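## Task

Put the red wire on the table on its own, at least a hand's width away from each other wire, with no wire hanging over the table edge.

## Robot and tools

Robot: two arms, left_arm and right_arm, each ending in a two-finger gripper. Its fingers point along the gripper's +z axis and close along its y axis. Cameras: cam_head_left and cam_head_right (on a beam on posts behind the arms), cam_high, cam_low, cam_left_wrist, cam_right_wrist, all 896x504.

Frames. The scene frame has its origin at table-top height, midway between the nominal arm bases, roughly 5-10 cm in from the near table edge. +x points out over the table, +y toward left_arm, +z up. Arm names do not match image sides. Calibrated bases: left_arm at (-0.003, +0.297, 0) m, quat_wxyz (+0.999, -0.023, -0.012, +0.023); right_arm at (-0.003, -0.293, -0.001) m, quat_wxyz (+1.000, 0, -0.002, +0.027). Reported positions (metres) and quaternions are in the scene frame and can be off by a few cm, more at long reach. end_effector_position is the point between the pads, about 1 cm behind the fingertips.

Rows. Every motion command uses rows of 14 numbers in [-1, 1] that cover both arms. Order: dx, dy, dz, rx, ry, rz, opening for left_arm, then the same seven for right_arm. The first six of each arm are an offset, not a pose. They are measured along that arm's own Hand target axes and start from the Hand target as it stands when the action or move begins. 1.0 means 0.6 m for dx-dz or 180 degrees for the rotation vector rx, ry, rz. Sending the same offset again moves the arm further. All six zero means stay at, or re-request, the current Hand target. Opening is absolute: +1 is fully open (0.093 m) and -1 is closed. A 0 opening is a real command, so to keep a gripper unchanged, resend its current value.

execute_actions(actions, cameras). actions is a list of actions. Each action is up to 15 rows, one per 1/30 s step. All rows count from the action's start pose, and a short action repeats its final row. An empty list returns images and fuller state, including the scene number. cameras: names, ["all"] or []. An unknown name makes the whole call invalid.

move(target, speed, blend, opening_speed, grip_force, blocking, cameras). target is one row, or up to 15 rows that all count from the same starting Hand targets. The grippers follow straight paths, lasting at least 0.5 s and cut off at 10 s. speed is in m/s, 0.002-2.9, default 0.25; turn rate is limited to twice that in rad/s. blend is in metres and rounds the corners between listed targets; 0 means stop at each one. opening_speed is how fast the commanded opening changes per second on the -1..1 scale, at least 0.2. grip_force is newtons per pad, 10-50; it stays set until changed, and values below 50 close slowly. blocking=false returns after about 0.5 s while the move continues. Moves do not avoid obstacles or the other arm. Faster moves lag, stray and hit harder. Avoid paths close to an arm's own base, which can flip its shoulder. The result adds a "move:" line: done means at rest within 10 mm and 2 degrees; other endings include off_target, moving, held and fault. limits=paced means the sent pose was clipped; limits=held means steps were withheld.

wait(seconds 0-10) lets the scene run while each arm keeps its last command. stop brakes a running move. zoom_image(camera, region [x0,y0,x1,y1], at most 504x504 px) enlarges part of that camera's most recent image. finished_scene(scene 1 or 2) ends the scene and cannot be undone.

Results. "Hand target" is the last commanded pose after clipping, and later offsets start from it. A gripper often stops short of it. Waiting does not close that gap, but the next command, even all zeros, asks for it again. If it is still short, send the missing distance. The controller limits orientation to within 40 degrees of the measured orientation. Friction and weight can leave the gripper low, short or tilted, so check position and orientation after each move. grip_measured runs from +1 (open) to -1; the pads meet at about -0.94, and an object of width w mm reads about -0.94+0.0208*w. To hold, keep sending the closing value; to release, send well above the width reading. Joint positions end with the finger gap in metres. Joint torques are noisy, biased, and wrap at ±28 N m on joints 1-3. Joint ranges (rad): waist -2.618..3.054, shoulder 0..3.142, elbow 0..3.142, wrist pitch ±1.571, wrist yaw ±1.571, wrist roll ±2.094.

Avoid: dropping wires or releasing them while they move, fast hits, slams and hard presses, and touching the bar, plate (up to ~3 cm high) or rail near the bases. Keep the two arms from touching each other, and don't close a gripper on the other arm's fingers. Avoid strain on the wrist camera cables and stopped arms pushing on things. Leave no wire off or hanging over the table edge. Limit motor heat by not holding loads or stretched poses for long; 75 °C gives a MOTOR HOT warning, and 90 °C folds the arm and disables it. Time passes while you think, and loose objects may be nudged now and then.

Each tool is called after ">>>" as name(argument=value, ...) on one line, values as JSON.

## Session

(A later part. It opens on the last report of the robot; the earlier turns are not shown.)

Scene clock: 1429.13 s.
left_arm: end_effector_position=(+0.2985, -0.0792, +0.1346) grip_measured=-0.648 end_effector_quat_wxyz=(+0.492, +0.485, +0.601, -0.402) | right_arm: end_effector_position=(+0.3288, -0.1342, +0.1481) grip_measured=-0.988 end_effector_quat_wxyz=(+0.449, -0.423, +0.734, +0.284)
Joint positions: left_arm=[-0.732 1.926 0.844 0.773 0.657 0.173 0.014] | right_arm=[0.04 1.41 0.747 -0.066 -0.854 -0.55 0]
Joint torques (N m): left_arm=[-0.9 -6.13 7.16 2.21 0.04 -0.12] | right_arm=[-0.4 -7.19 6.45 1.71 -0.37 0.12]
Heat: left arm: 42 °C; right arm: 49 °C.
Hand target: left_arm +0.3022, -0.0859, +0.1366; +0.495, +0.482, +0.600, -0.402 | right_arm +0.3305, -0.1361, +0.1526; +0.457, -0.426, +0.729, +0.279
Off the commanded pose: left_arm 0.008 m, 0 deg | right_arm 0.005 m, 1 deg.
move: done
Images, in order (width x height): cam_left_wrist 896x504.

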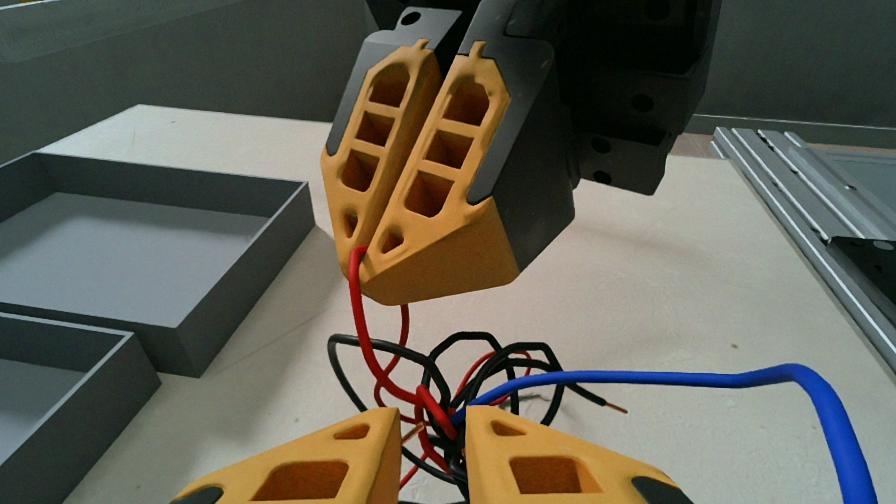

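>>> move(target=[[0.010,-0.004,0.0,0,0,0,-0.72,0,0,0,0,0,0,-1],[0.018,-0.004,0.042,0,0,0,-0.72,0,0,0,0,0,0,-1]], speed=0.05, cameras=["cam_left_wrist"])

>>> zoom_image(camera="cam_left_wrist", region=[340, 280, 540, 480])

Scene clock: 1434.67 s.
left_arm: end_effector_position=(+0.2992, -0.1005, +0.1134) grip_measured=-0.718 end_effector_quat_wxyz=(+0.481, +0.486, +0.609, -0.402) | right_arm: end_effector_position=(+0.3288, -0.1342, +0.1481) grip_measured=-0.988 end_effector_quat_wxyz=(+0.449, -0.423, +0.734, +0.284)
Joint positions: left_arm=[-0.774 2.023 0.898 0.796 0.619 0.158 0.011] | right_arm=[0.04 1.41 0.747 -0.066 -0.854 -0.55 0]
Joint torques (N m): left_arm=[-0.79 -6.8 7.19 2.51 0.01 -0.12] | right_arm=[-0.5 -7.41 6.52 1.66 -0.4 0.08]
Heat: left arm: 42 °C; right arm: 49 °C.
Hand target: left_arm +0.3045, -0.1086, +0.1212; +0.495, +0.482, +0.600, -0.402 | right_arm +0.3305, -0.1361, +0.1526; +0.457, -0.426, +0.729, +0.279
Off the commanded pose: left_arm 0.013 m, 2 deg | right_arm 0.005 m, 1 deg.
move: off_target (left_arm)
Images, in order (width x height): cam_left_wrist 896x504.

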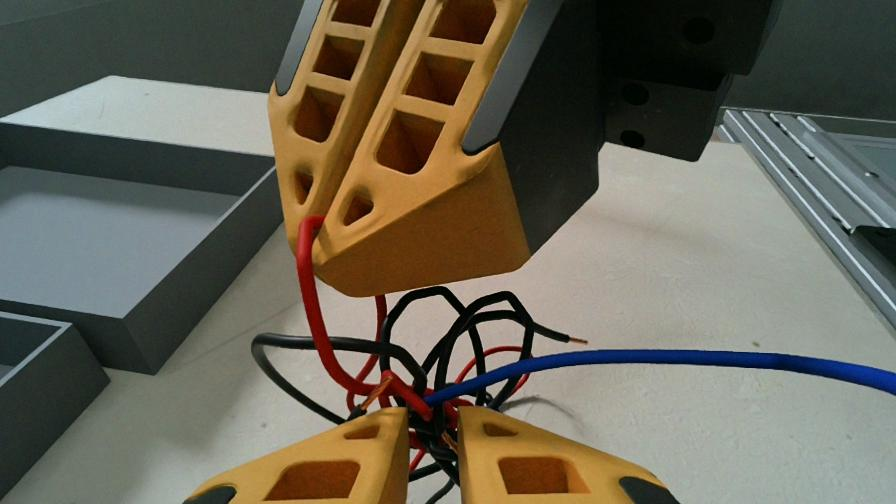

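Scaled by 2.520 from the camera's 896x504 image, which has a finer 1280x720 frame.

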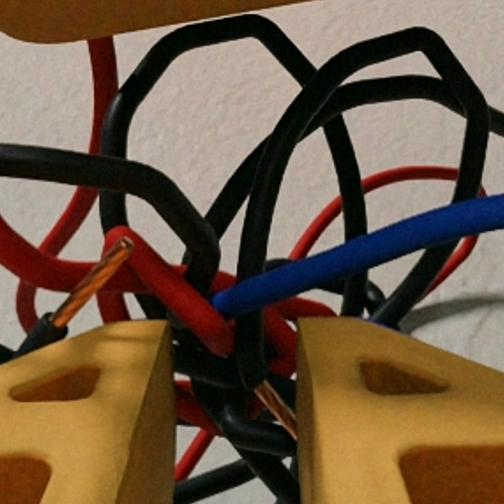

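>>> move(target=[[0.0,0.0,-0.02,0,0,0,-0.7,0,0,0,0,0,0,-1],[-0.012,0.017,-0.015,0,0,0,-0.7,0,0,0,0,0,0,-1],[-0.010,0.017,0.026,0,0,0,-0.7,0,0,0,0,0,0,-1]], speed=0.05, cameras=["cam_left_wrist"])

>>> zoom_image(camera="cam_left_wrist", region=[340, 280, 540, 480])

Scene clock: 1441.93 s.
left_arm: end_effector_position=(+0.3130, -0.1141, +0.1172) grip_measured=-0.702 end_effector_quat_wxyz=(+0.484, +0.486, +0.607, -0.402) | right_arm: end_effector_position=(+0.3298, -0.1349, +0.1489) grip_measured=-0.988 end_effector_quat_wxyz=(+0.451, -0.423, +0.733, +0.282)
Joint positions: left_arm=[-0.777 2.07 0.986 0.766 0.616 0.156 0.012] | right_arm=[0.038 1.41 0.747 -0.061 -0.854 -0.55 0]
Joint torques (N m): left_arm=[-0.79 -7.39 7.57 2.35 0 -0.1] | right_arm=[-0.36 -7.36 6.39 1.61 -0.4 -0.02]
Heat: left arm: 42 °C; right arm: 49 °C.
Hand target: left_arm +0.3181, -0.1224, +0.1242; +0.495, +0.482, +0.601, -0.402 | right_arm +0.3306, -0.1361, +0.1526; +0.457, -0.426, +0.729, +0.279
Off the commanded pose: left_arm 0.012 m, 1 deg | right_arm 0.004 m, 1 deg.
move: off_target (left_arm)
Images, in order (width x height): cam_left_wrist 896x504.

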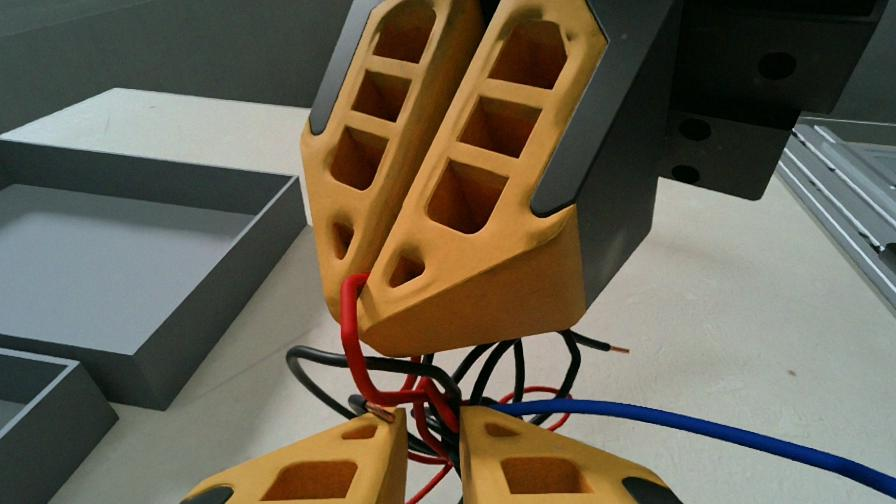

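Scaled by 2.520 from the camera's 896x504 image, which has a finer 1280x720 frame.

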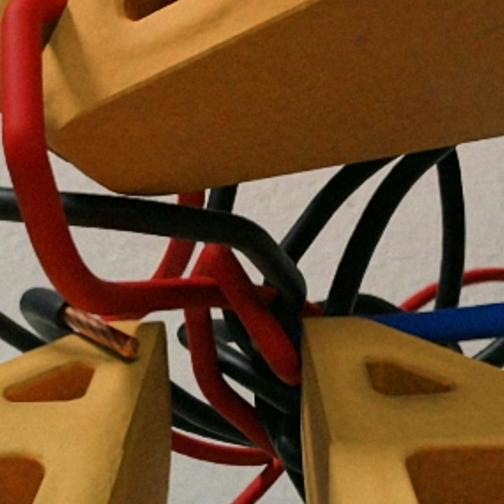

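>>> move(target=[[0.0,-0.003,0.018,0,0,0,-0.7,0,0,0,0,0,0,-1],[0.0,-0.003,0.018,0,0,0,-1,0,0,0,0,0,0,-1]], speed=0.05, opening_speed=0.5, cameras=["cam_left_wrist"])

>>> zoom_image(camera="cam_left_wrist", region=[340, 280, 540, 480])

Scene clock: 1449.47 s.
left_arm: end_effector_position=(+0.3141, -0.1241, +0.1143) grip_measured=-0.969 end_effector_quat_wxyz=(+0.483, +0.485, +0.609, -0.401) | right_arm: end_effector_position=(+0.3300, -0.1349, +0.1491) grip_measured=-0.988 end_effector_quat_wxyz=(+0.452, -0.423, +0.733, +0.282)
Joint positions: left_arm=[-0.795 2.098 1.019 0.76 0.596 0.149 0] | right_arm=[0.038 1.41 0.747 -0.06 -0.854 -0.55 0]
Joint torques (N m): left_arm=[-0.96 -7.57 7.64 2.42 -0.01 -0.11] | right_arm=[-0.23 -7.53 6.09 1.64 -0.4 0.06]
Heat: left arm: 44 °C; right arm: 49 °C.
Hand target: left_arm +0.3185, -0.1332, +0.1220; +0.495, +0.482, +0.601, -0.402 | right_arm +0.3306, -0.1361, +0.1526; +0.457, -0.426, +0.729, +0.279
Off the commanded pose: left_arm 0.013 m, 2 deg | right_arm 0.004 m, 1 deg.
move: off_target (left_arm); target 2's new opening was sent with left_arm's hand 0.012 m and 1 deg from that target
Images, in order (width x height): cam_left_wrist 896x504.

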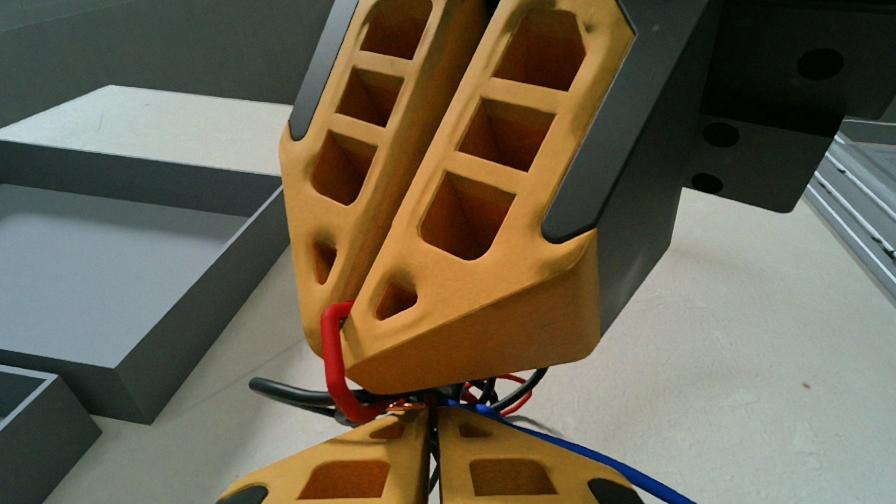

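Scaled by 2.520 from the camera's 896x504 image, which has a finer 1280x720 frame.

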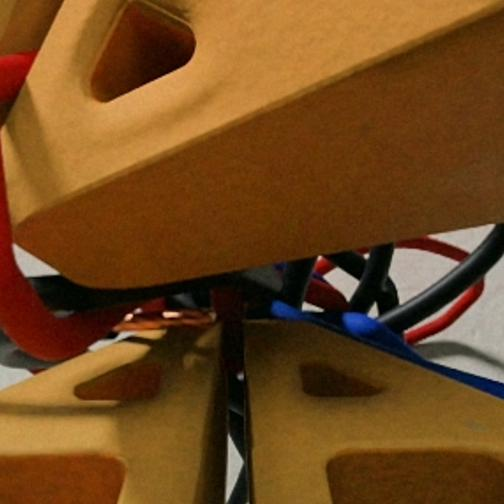

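>>> move(target=[0.0,0.0,-0.075,0,0,0,-1,0,0,0,0,0,0,-1], speed=0.04, cameras=["cam_left_wrist","cam_right_wrist"])

>>> zoom_image(camera="cam_left_wrist", region=[300, 230, 600, 480])

>>> zoom_image(camera="cam_right_wrist", region=[230, 204, 530, 454])

Scene clock: 1454.00 s.
left_arm: end_effector_position=(+0.3083, -0.0923, +0.1081) grip_measured=-0.969 end_effector_quat_wxyz=(+0.471, +0.478, +0.621, -0.404) | right_arm: end_effector_position=(+0.3293, -0.1349, +0.1483) grip_measured=-0.988 end_effector_quat_wxyz=(+0.450, -0.423, +0.734, +0.283)
Joint positions: left_arm=[-0.743 2.032 0.907 0.772 0.641 0.149 0] | right_arm=[0.038 1.41 0.747 -0.065 -0.854 -0.55 0]
Joint torques (N m): left_arm=[0.39 -11.51 4.52 2.37 0.2 0.15] | right_arm=[-0.13 -7.42 6.43 1.69 -0.4 0.02]
Motor temperatures (°C): left_arm=[25 44 38 44 28 25 26] | right_arm=[26 49 41 37 28 23 31]
Heat: left arm: 44 °C; right arm: 49 °C.
Hand target: left_arm +0.3093, -0.0899, +0.1305; +0.495, +0.482, +0.601, -0.402 | right_arm +0.3306, -0.1361, +0.1526; +0.457, -0.426, +0.729, +0.279
Off the commanded pose: left_arm 0.022 m, 4 deg | right_arm 0.005 m, 1 deg.
move: off_target (left_arm)
Images, in order (width x height): cam_left_wrist 896x504, cam_right_wrist 896x504.

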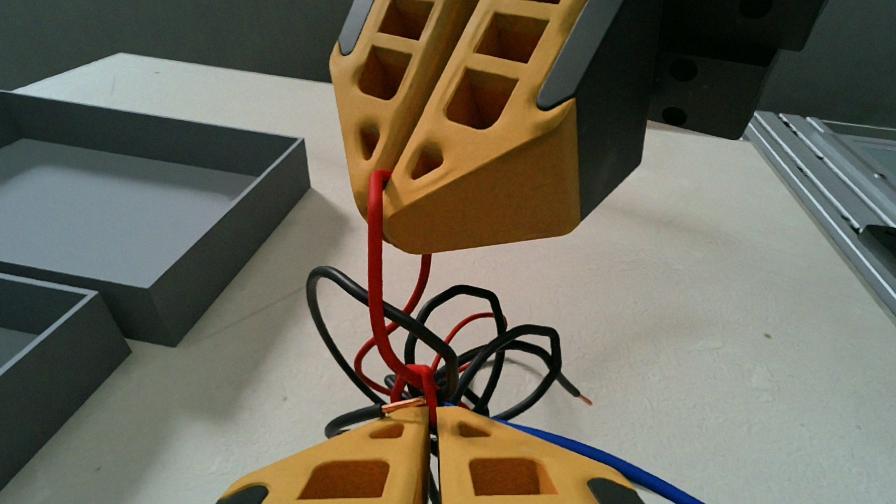

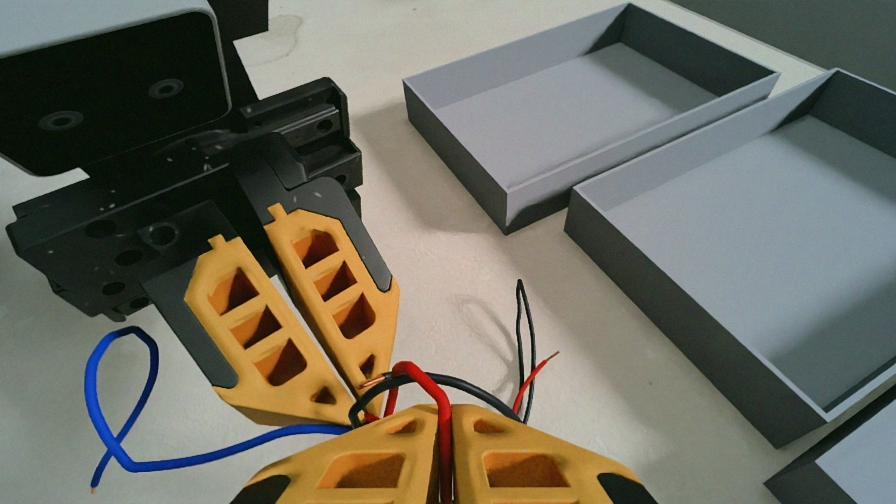

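Scaled by 1.680 from the camera's 896x504 image, which has a finer 1280x720 frame.

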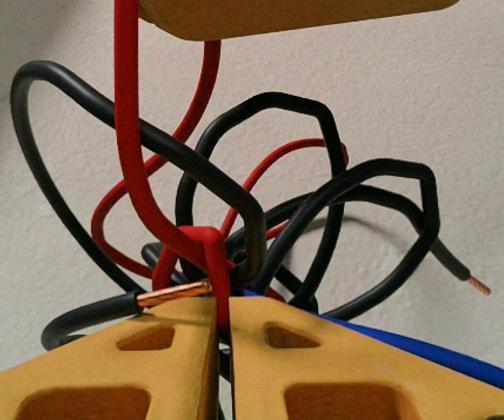

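Scaled by 1.680 from the camera's 896x504 image, which has a finer 1280x720 frame.

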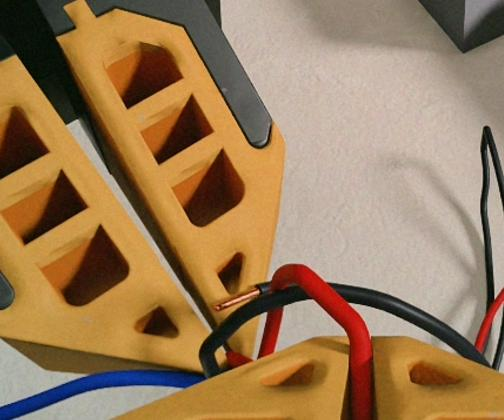

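>>> move(target=[0.0,0.0,-0.08,0,0,0,-1,0,0,0,0,0,0,-1], speed=0.04, cameras=["cam_left_wrist","cam_right_wrist"])

>>> zoom_image(camera="cam_left_wrist", region=[300, 180, 600, 480])

>>> zoom_image(camera="cam_right_wrist", region=[230, 204, 530, 454])

Scene clock: 1461.53 s.
left_arm: end_effector_position=(+0.2993, -0.0506, +0.1306) grip_measured=-0.969 end_effector_quat_wxyz=(+0.486, +0.480, +0.607, -0.407) | right_arm: end_effector_position=(+0.3257, -0.1326, +0.1491) grip_measured=-0.988 end_effector_quat_wxyz=(+0.446, -0.424, +0.731, +0.295)
Joint positions: left_arm=[-0.663 1.882 0.775 0.773 0.724 0.183 0] | right_arm=[0.038 1.41 0.747 -0.074 -0.878 -0.55 0]
Joint torques (N m): left_arm=[1.1 -9.76 3.95 2.02 0.21 0.16] | right_arm=[-0.31 -7.35 6.42 1.7 -0.19 0.05]
Heat: left arm: 47 °C; right arm: 49 °C.
Hand target: left_arm +0.2993, -0.0439, +0.1395; +0.495, +0.482, +0.601, -0.402 | right_arm +0.3306, -0.1361, +0.1526; +0.457, -0.426, +0.729, +0.279
Off the commanded pose: left_arm 0.011 m, 1 deg | right_arm 0.007 m, 2 deg.
move: off_target (left_arm)
Images, in order (width x height): cam_left_wrist 896x504, cam_right_wrist 896x504.

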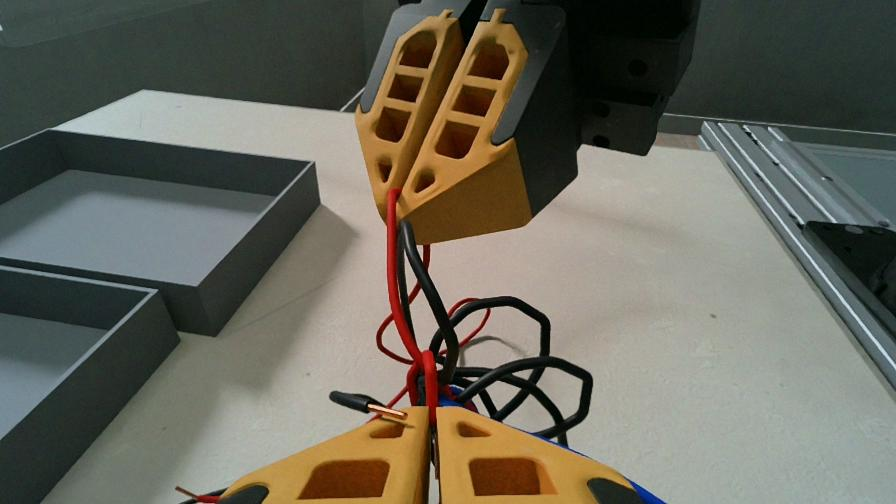

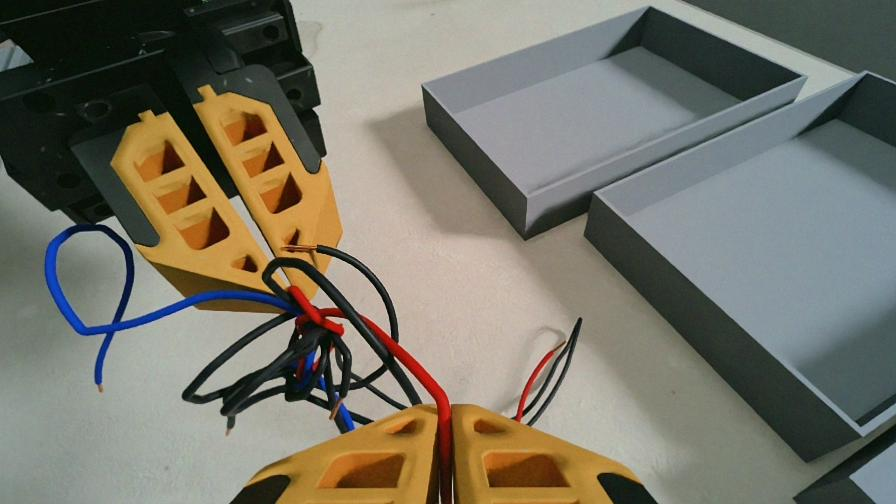

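Scaled by 1.680 from the camera's 896x504 image, which has a finer 1280x720 frame.

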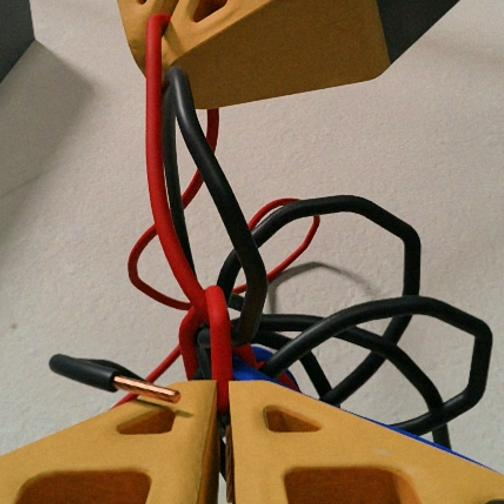

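Scaled by 1.680 from the camera's 896x504 image, which has a finer 1280x720 frame.

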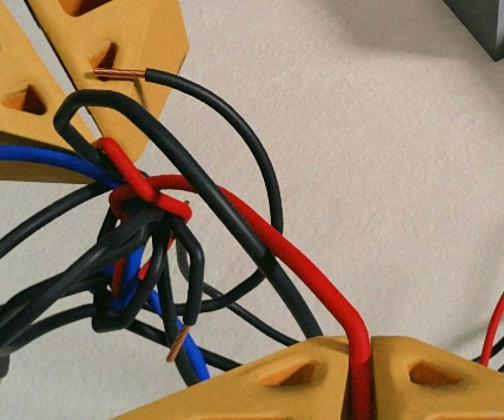

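>>> move(target=[0.0,0.0,0.03,0,0,0,-1,-0.1,0.02,-0.05,0,0,0,-1], speed=0.06, cameras=["cam_low","cam_left_wrist","cam_right_wrist","cam_head_left","cam_high"])

>>> zoom_image(camera="cam_low", region=[220, 130, 380, 270])

>>> zoom_image(camera="cam_right_wrist", region=[180, 204, 530, 504])

>>> zoom_image(camera="cam_high", region=[340, 230, 470, 330])

Scene clock: 1470.27 s.
left_arm: end_effector_position=(+0.2994, -0.0607, +0.1482) grip_measured=-0.969 end_effector_quat_wxyz=(+0.508, +0.487, +0.581, -0.409) | right_arm: end_effector_position=(+0.3108, -0.1315, +0.1918) grip_measured=-0.988 end_effector_quat_wxyz=(+0.422, -0.420, +0.746, +0.298)
Joint positions: left_arm=[-0.682 1.882 0.801 0.814 0.724 0.184 0] | right_arm=[0.053 1.312 0.888 -0.37 -0.856 -0.55 0]
Joint torques (N m): left_arm=[-0.23 -5.93 5.65 1.73 -0.12 0.01] | right_arm=[0.18 -9.06 9.83 1.76 -0.2 0.26]
Heat: left arm: 46 °C; right arm: 49 °C.
Hand target: left_arm +0.3031, -0.0612, +0.1361; +0.495, +0.482, +0.601, -0.402 | right_arm +0.3205, -0.1323, +0.2198; +0.457, -0.426, +0.729, +0.279
Off the commanded pose: left_arm 0.013 m, 3 deg | right_arm 0.030 m, 5 deg.
move: off_target (left_arm, right_arm)
Images, in order (width x height): cam_head_left 896x504, cam_high 896x504, cam_low 896x504, cam_left_wrist 896x504, cam_right_wrist 896x504.

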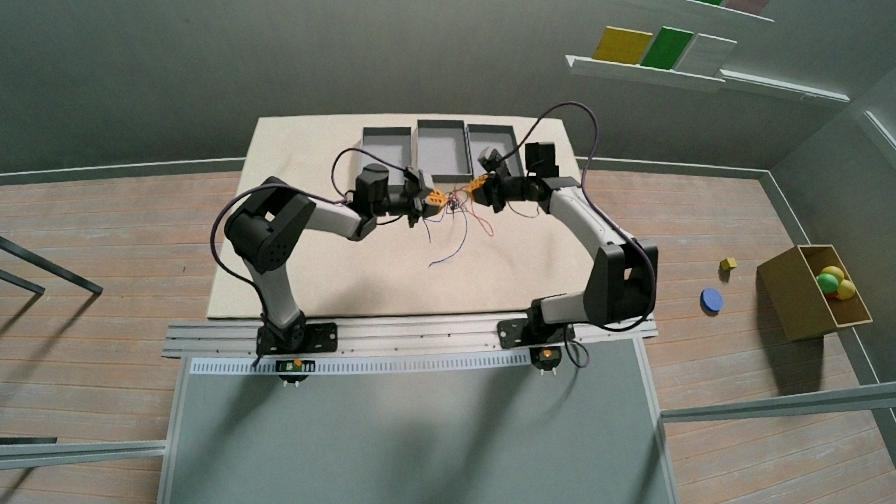

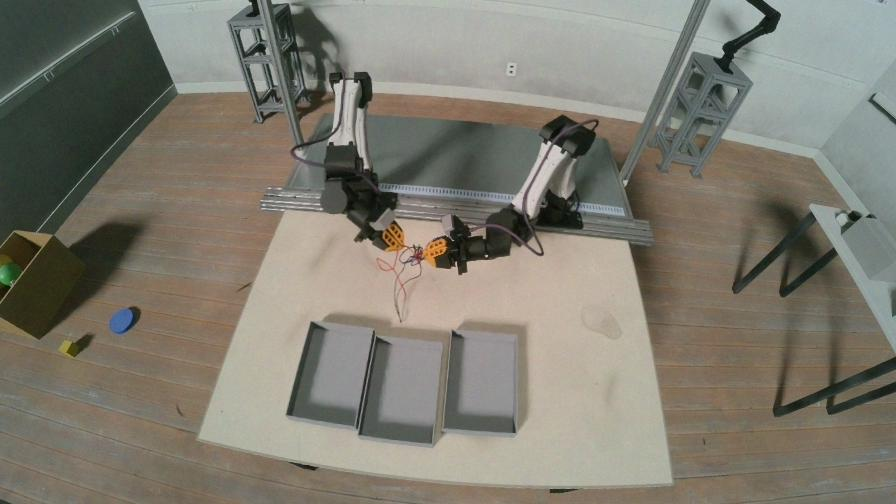

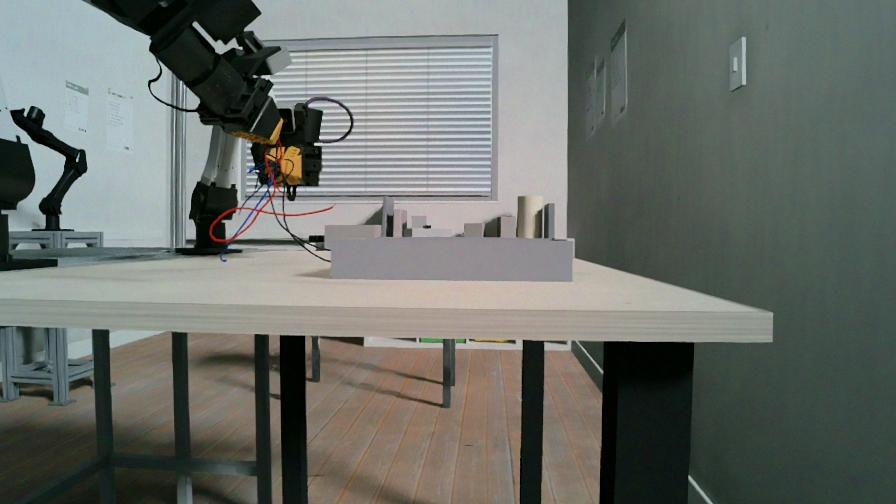

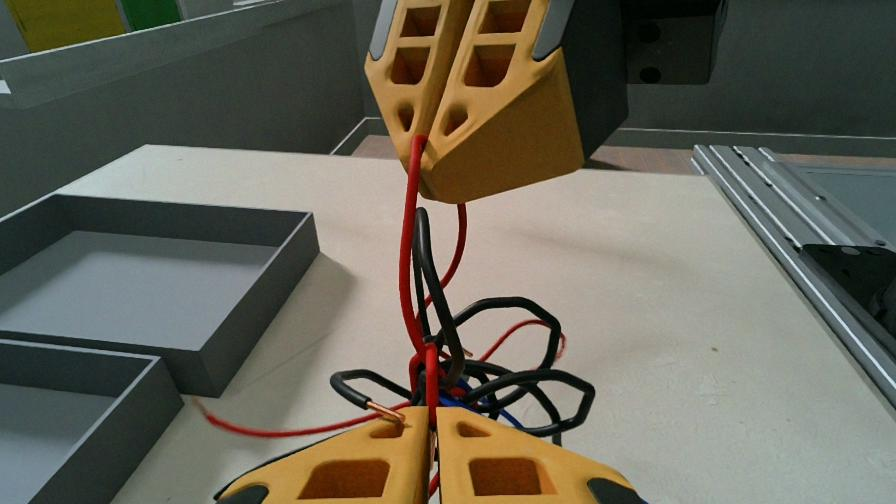

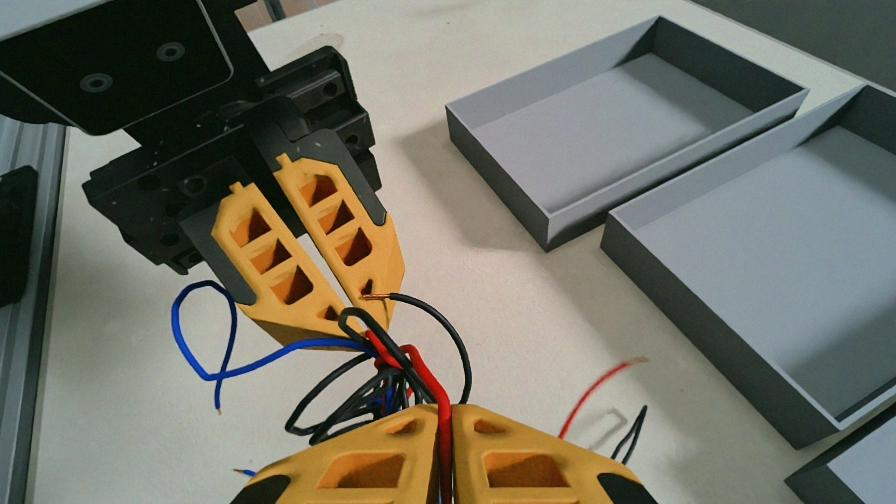

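Scaled by 3.150 from the camera's 896x504 image, which has a finer 1280x720 frame.

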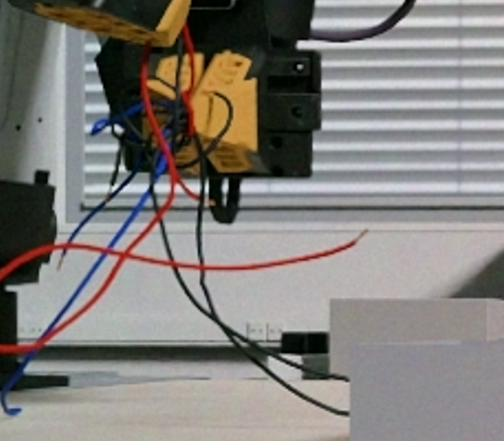

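Scaled by 1.440 from the camera's 896x504 image, which has a finer 1280x720 frame.

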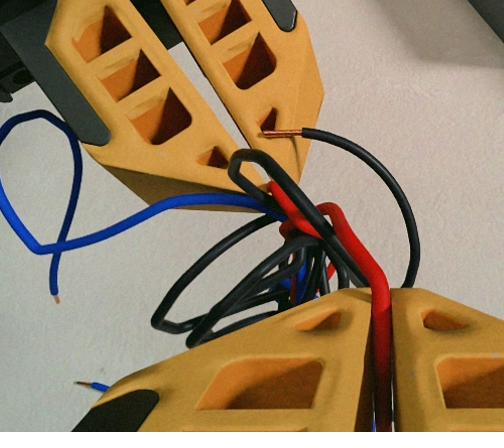

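Scaled by 3.877 from the camera's 896x504 image, which has a finer 1280x720 frame.

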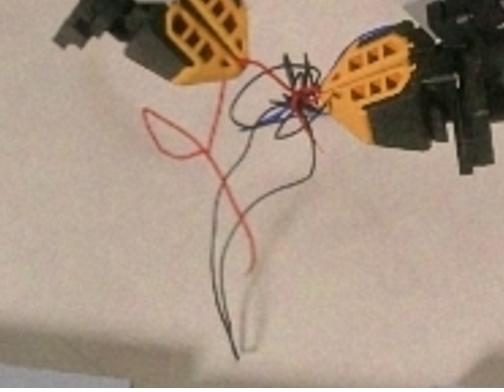

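>>> execute_actions(actions=[])

Scene clock: 1484.97 s.
left_arm: end_effector_position=(+0.2994, -0.0607, +0.1482) grip_measured=-0.969 end_effector_quat_wxyz=(+0.508, +0.487, +0.581, -0.409) | right_arm: end_effector_position=(+0.3108, -0.1315, +0.1918) grip_measured=-0.988 end_effector_quat_wxyz=(+0.422, -0.420, +0.746, +0.298)
Joint positions: left_arm=[-0.682 1.882 0.801 0.814 0.724 0.184 0] | right_arm=[0.053 1.312 0.888 -0.37 -0.856 -0.55 0]
Joint velocities: within noise
Joint torques (N m): left_arm=[-0.21 -6.01 5.68 1.71 -0.13 0] | right_arm=[0.1 -9.22 9.73 1.77 -0.27 0.25]
Motor temperatures (°C): left_arm=[25 43 37 41 28 25 27] | right_arm=[26 49 44 36 28 23 31]
Heat: left arm: 43 °C; right arm: 49 °C.
Hand target: left_arm +0.3031, -0.0612, +0.1361; +0.495, +0.482, +0.601, -0.402 | right_arm +0.3205, -0.1323, +0.2199; +0.457, -0.426, +0.729, +0.279
Tool commands: left_gripper/opening=-1.0 right_gripper/opening=-1.0
Off the commanded pose: left_arm 0.013 m, 3 deg | right_arm 0.030 m, 5 deg.

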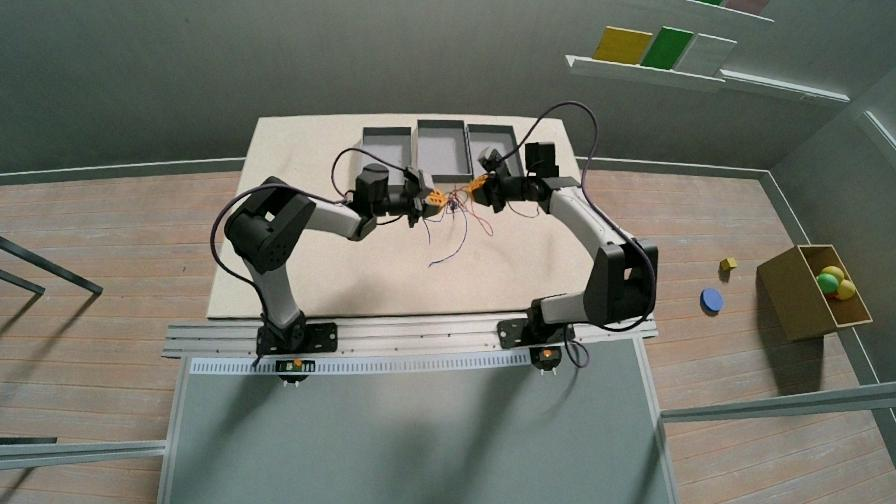

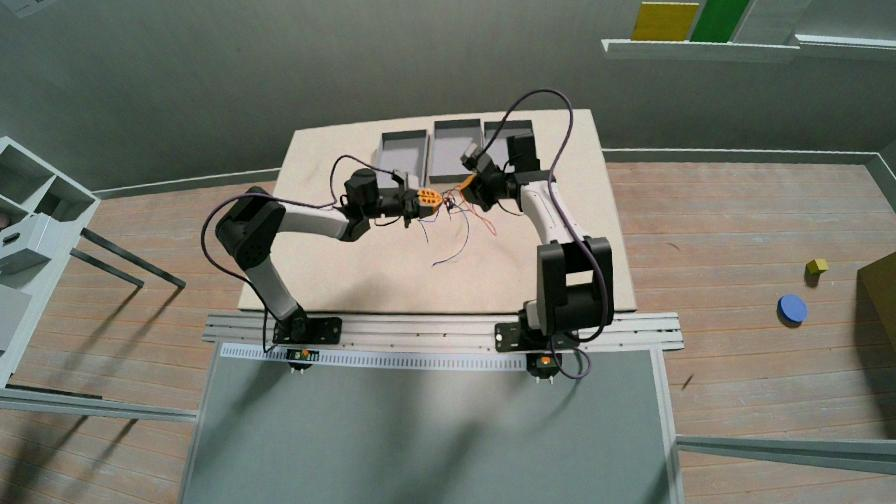

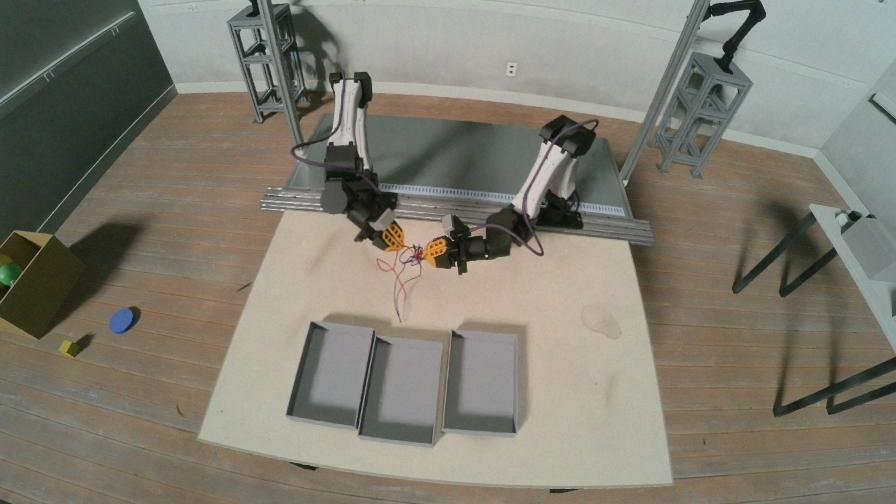

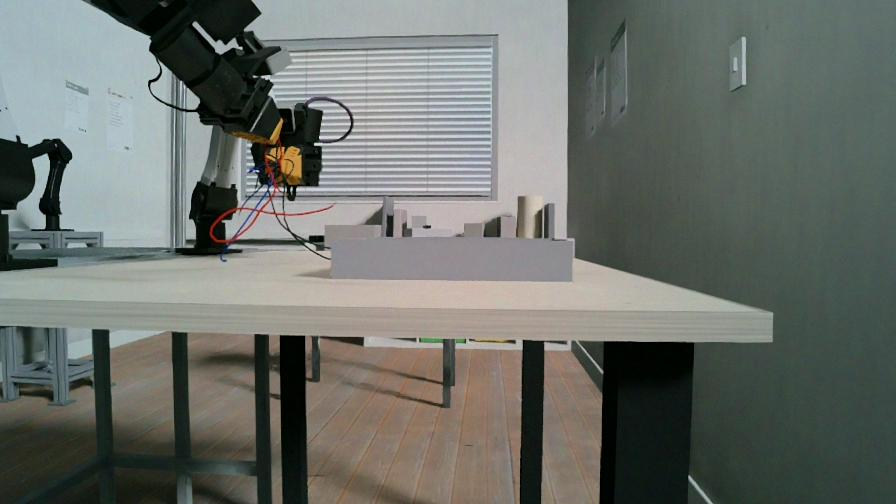

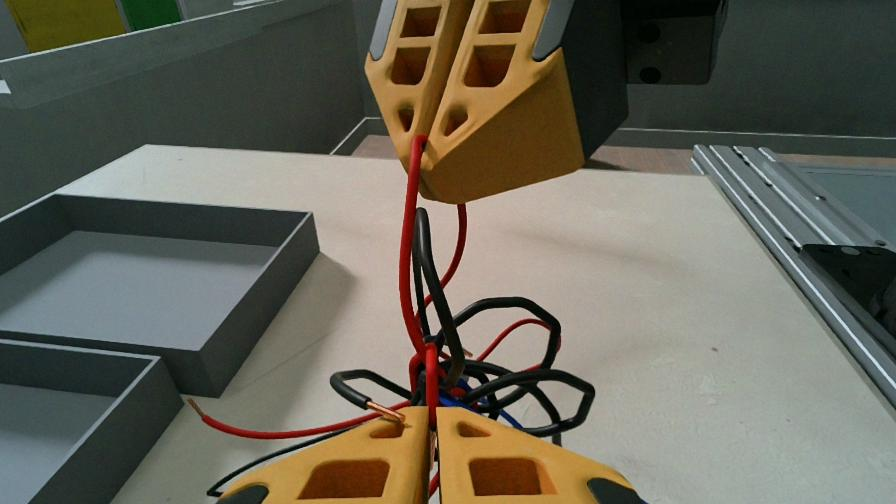

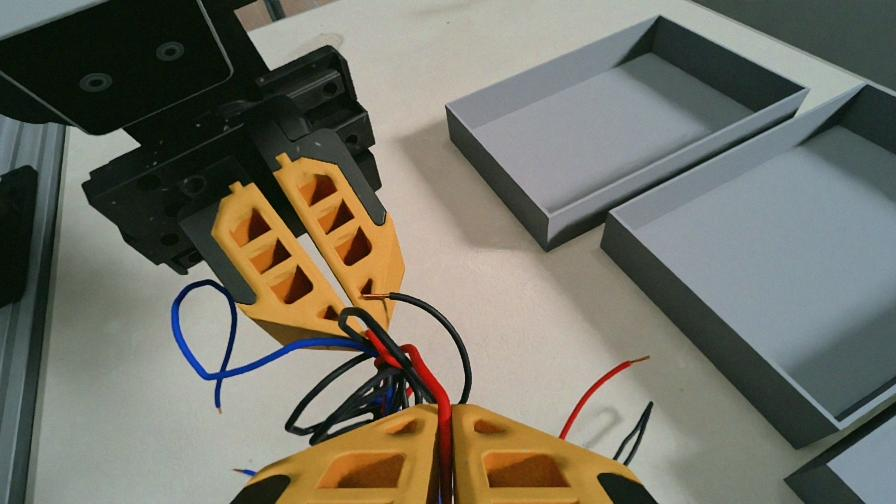

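>>> zoom_image(camera="cam_left_wrist", region=[320, 180, 620, 504])

>>> zoom_image(camera="cam_right_wrist", region=[260, 260, 500, 460])

>>> zoom_image(camera="cam_low", region=[190, 100, 350, 270])

>>> zoom_image(camera="cam_high", region=[350, 210, 470, 330])

Scaled by 1.556 from the camera's 896x504 image, which has a finer 1280x720 frame.

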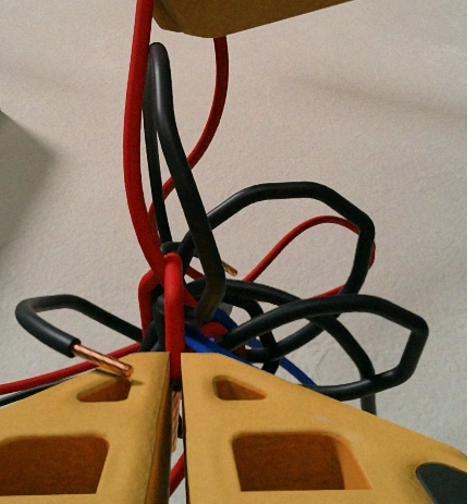

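Scaled by 2.100 from the camera's 896x504 image, which has a finer 1280x720 frame.

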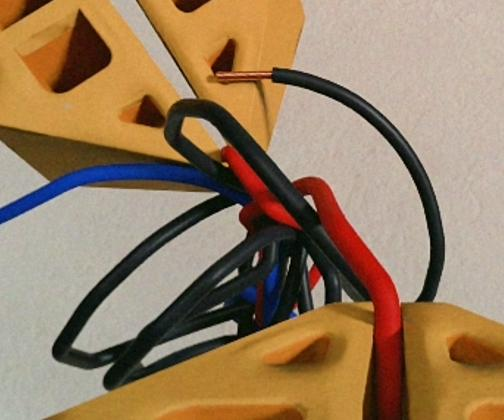

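Scaled by 2.965 from the camera's 896x504 image, which has a finer 1280x720 frame.

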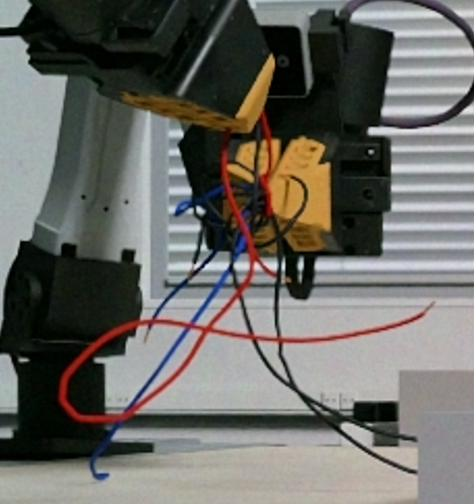

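Scaled by 4.200 from the camera's 896x504 image, which has a finer 1280x720 frame.

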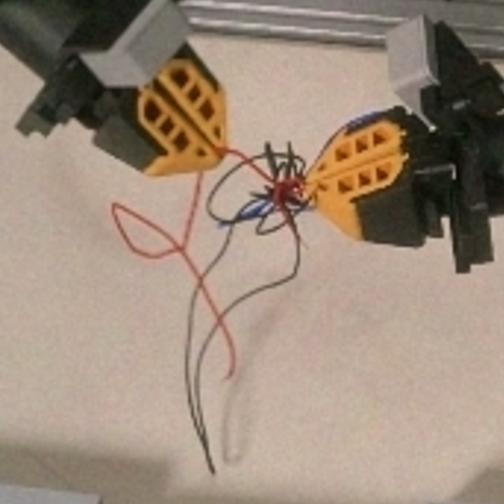

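>>> zoom_image(camera="cam_left_wrist", region=[380, 320, 500, 504])

>>> zoom_image(camera="cam_low", region=[250, 130, 310, 200])

>>> zoom_image(camera="cam_right_wrist", region=[330, 300, 440, 420])

Scaled by 2.739 from the camera's 896x504 image, which has a finer 1280x720 frame.

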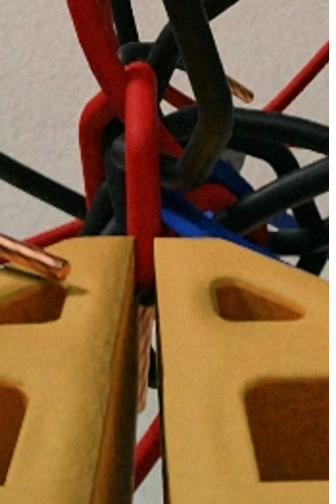

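Scaled by 7.200 from the camera's 896x504 image, which has a finer 1280x720 frame.

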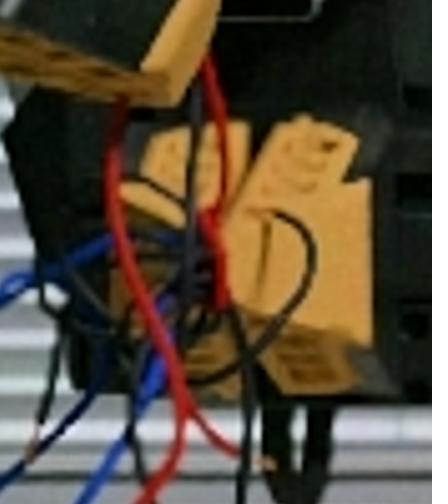

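Scaled by 4.200 from the camera's 896x504 image, which has a finer 1280x720 frame.

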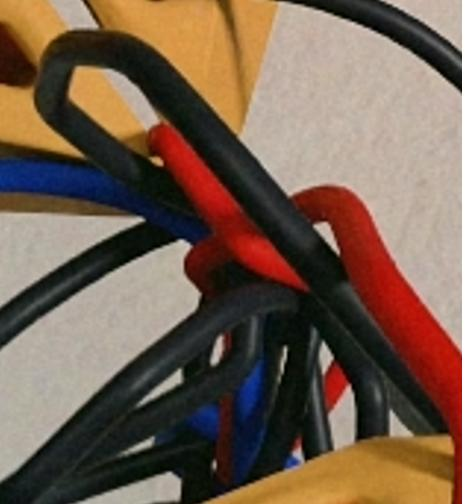

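>>> move(target=[[0,0,0,0,0,0,-1,0,0,0,0,0,0,-0.45],[0,0,0,0,0,0,-1,0.0025,0.016,0.041,0,0,0,-0.45]], speed=0.08, cameras=["cam_left_wrist","cam_right_wrist","cam_low"])

Scene clock: 1517.13 s.
left_arm: end_effector_position=(+0.3000, -0.0589, +0.1379) grip_measured=-0.969 end_effector_quat_wxyz=(+0.493, +0.483, +0.600, -0.405) | right_arm: end_effector_position=(+0.3216, -0.1091, +0.2185) grip_measured=-0.451 end_effector_quat_wxyz=(+0.466, -0.432, +0.720, +0.279)
Joint positions: left_arm=[-0.681 1.884 0.801 0.769 0.71 0.184 0] | right_arm=[0.136 1.294 0.906 -0.235 -0.789 -0.471 0.024]
Joint torques (N m): left_arm=[-0.32 -6.15 5.76 2.22 0.02 0] | right_arm=[0.91 -5.01 5.44 1.87 -0.18 0.26]
Heat: left arm: 41 °C; right arm: 50 °C.
Hand target: left_arm +0.3031, -0.0612, +0.1362; +0.495, +0.482, +0.600, -0.402 | right_arm +0.3221, -0.1086, +0.2081; +0.457, -0.426, +0.729, +0.279
Off the commanded pose: left_arm 0.004 m, 1 deg | right_arm 0.010 m, 2 deg.
move: done
Images, in order (width x height): cam_low 896x504, cam_left_wrist 896x504, cam_right_wrist 896x504.

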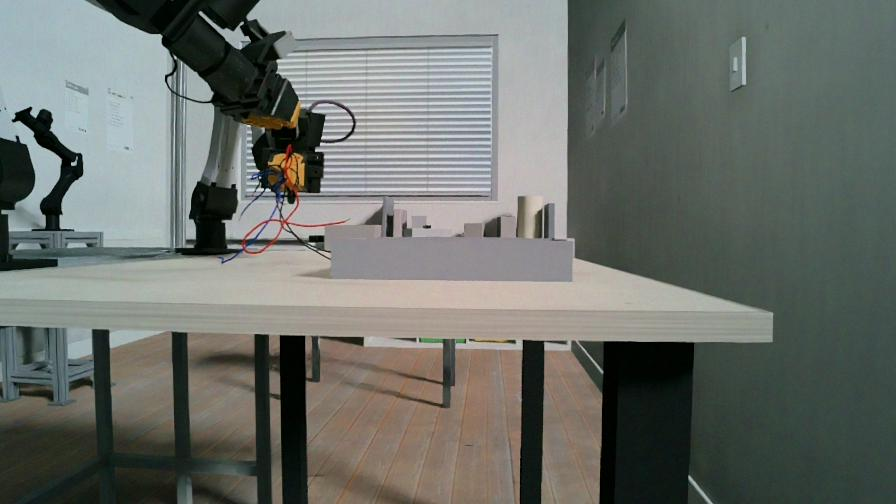

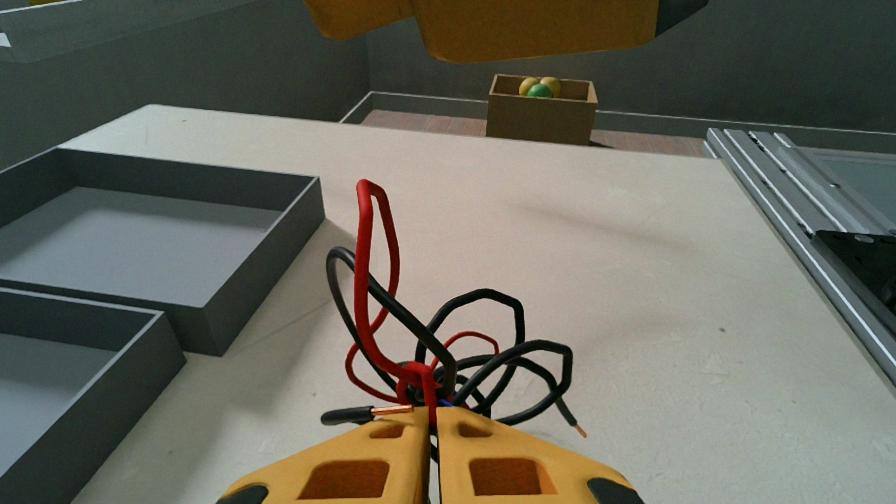

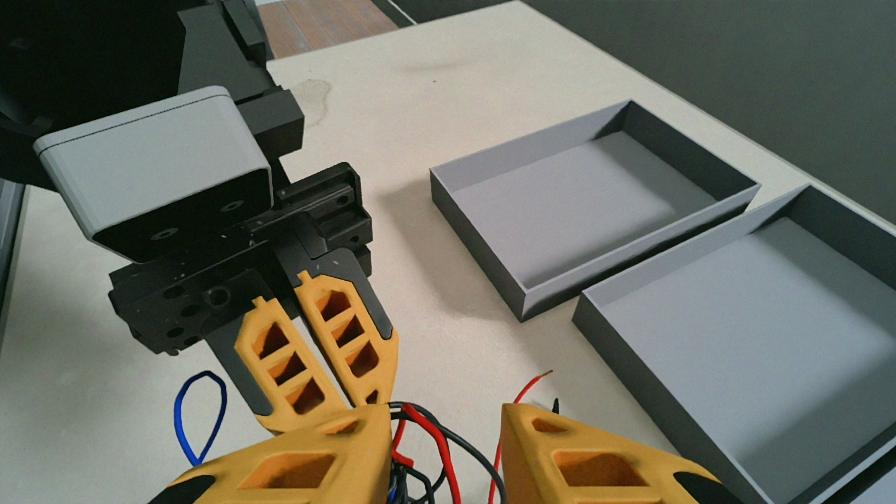

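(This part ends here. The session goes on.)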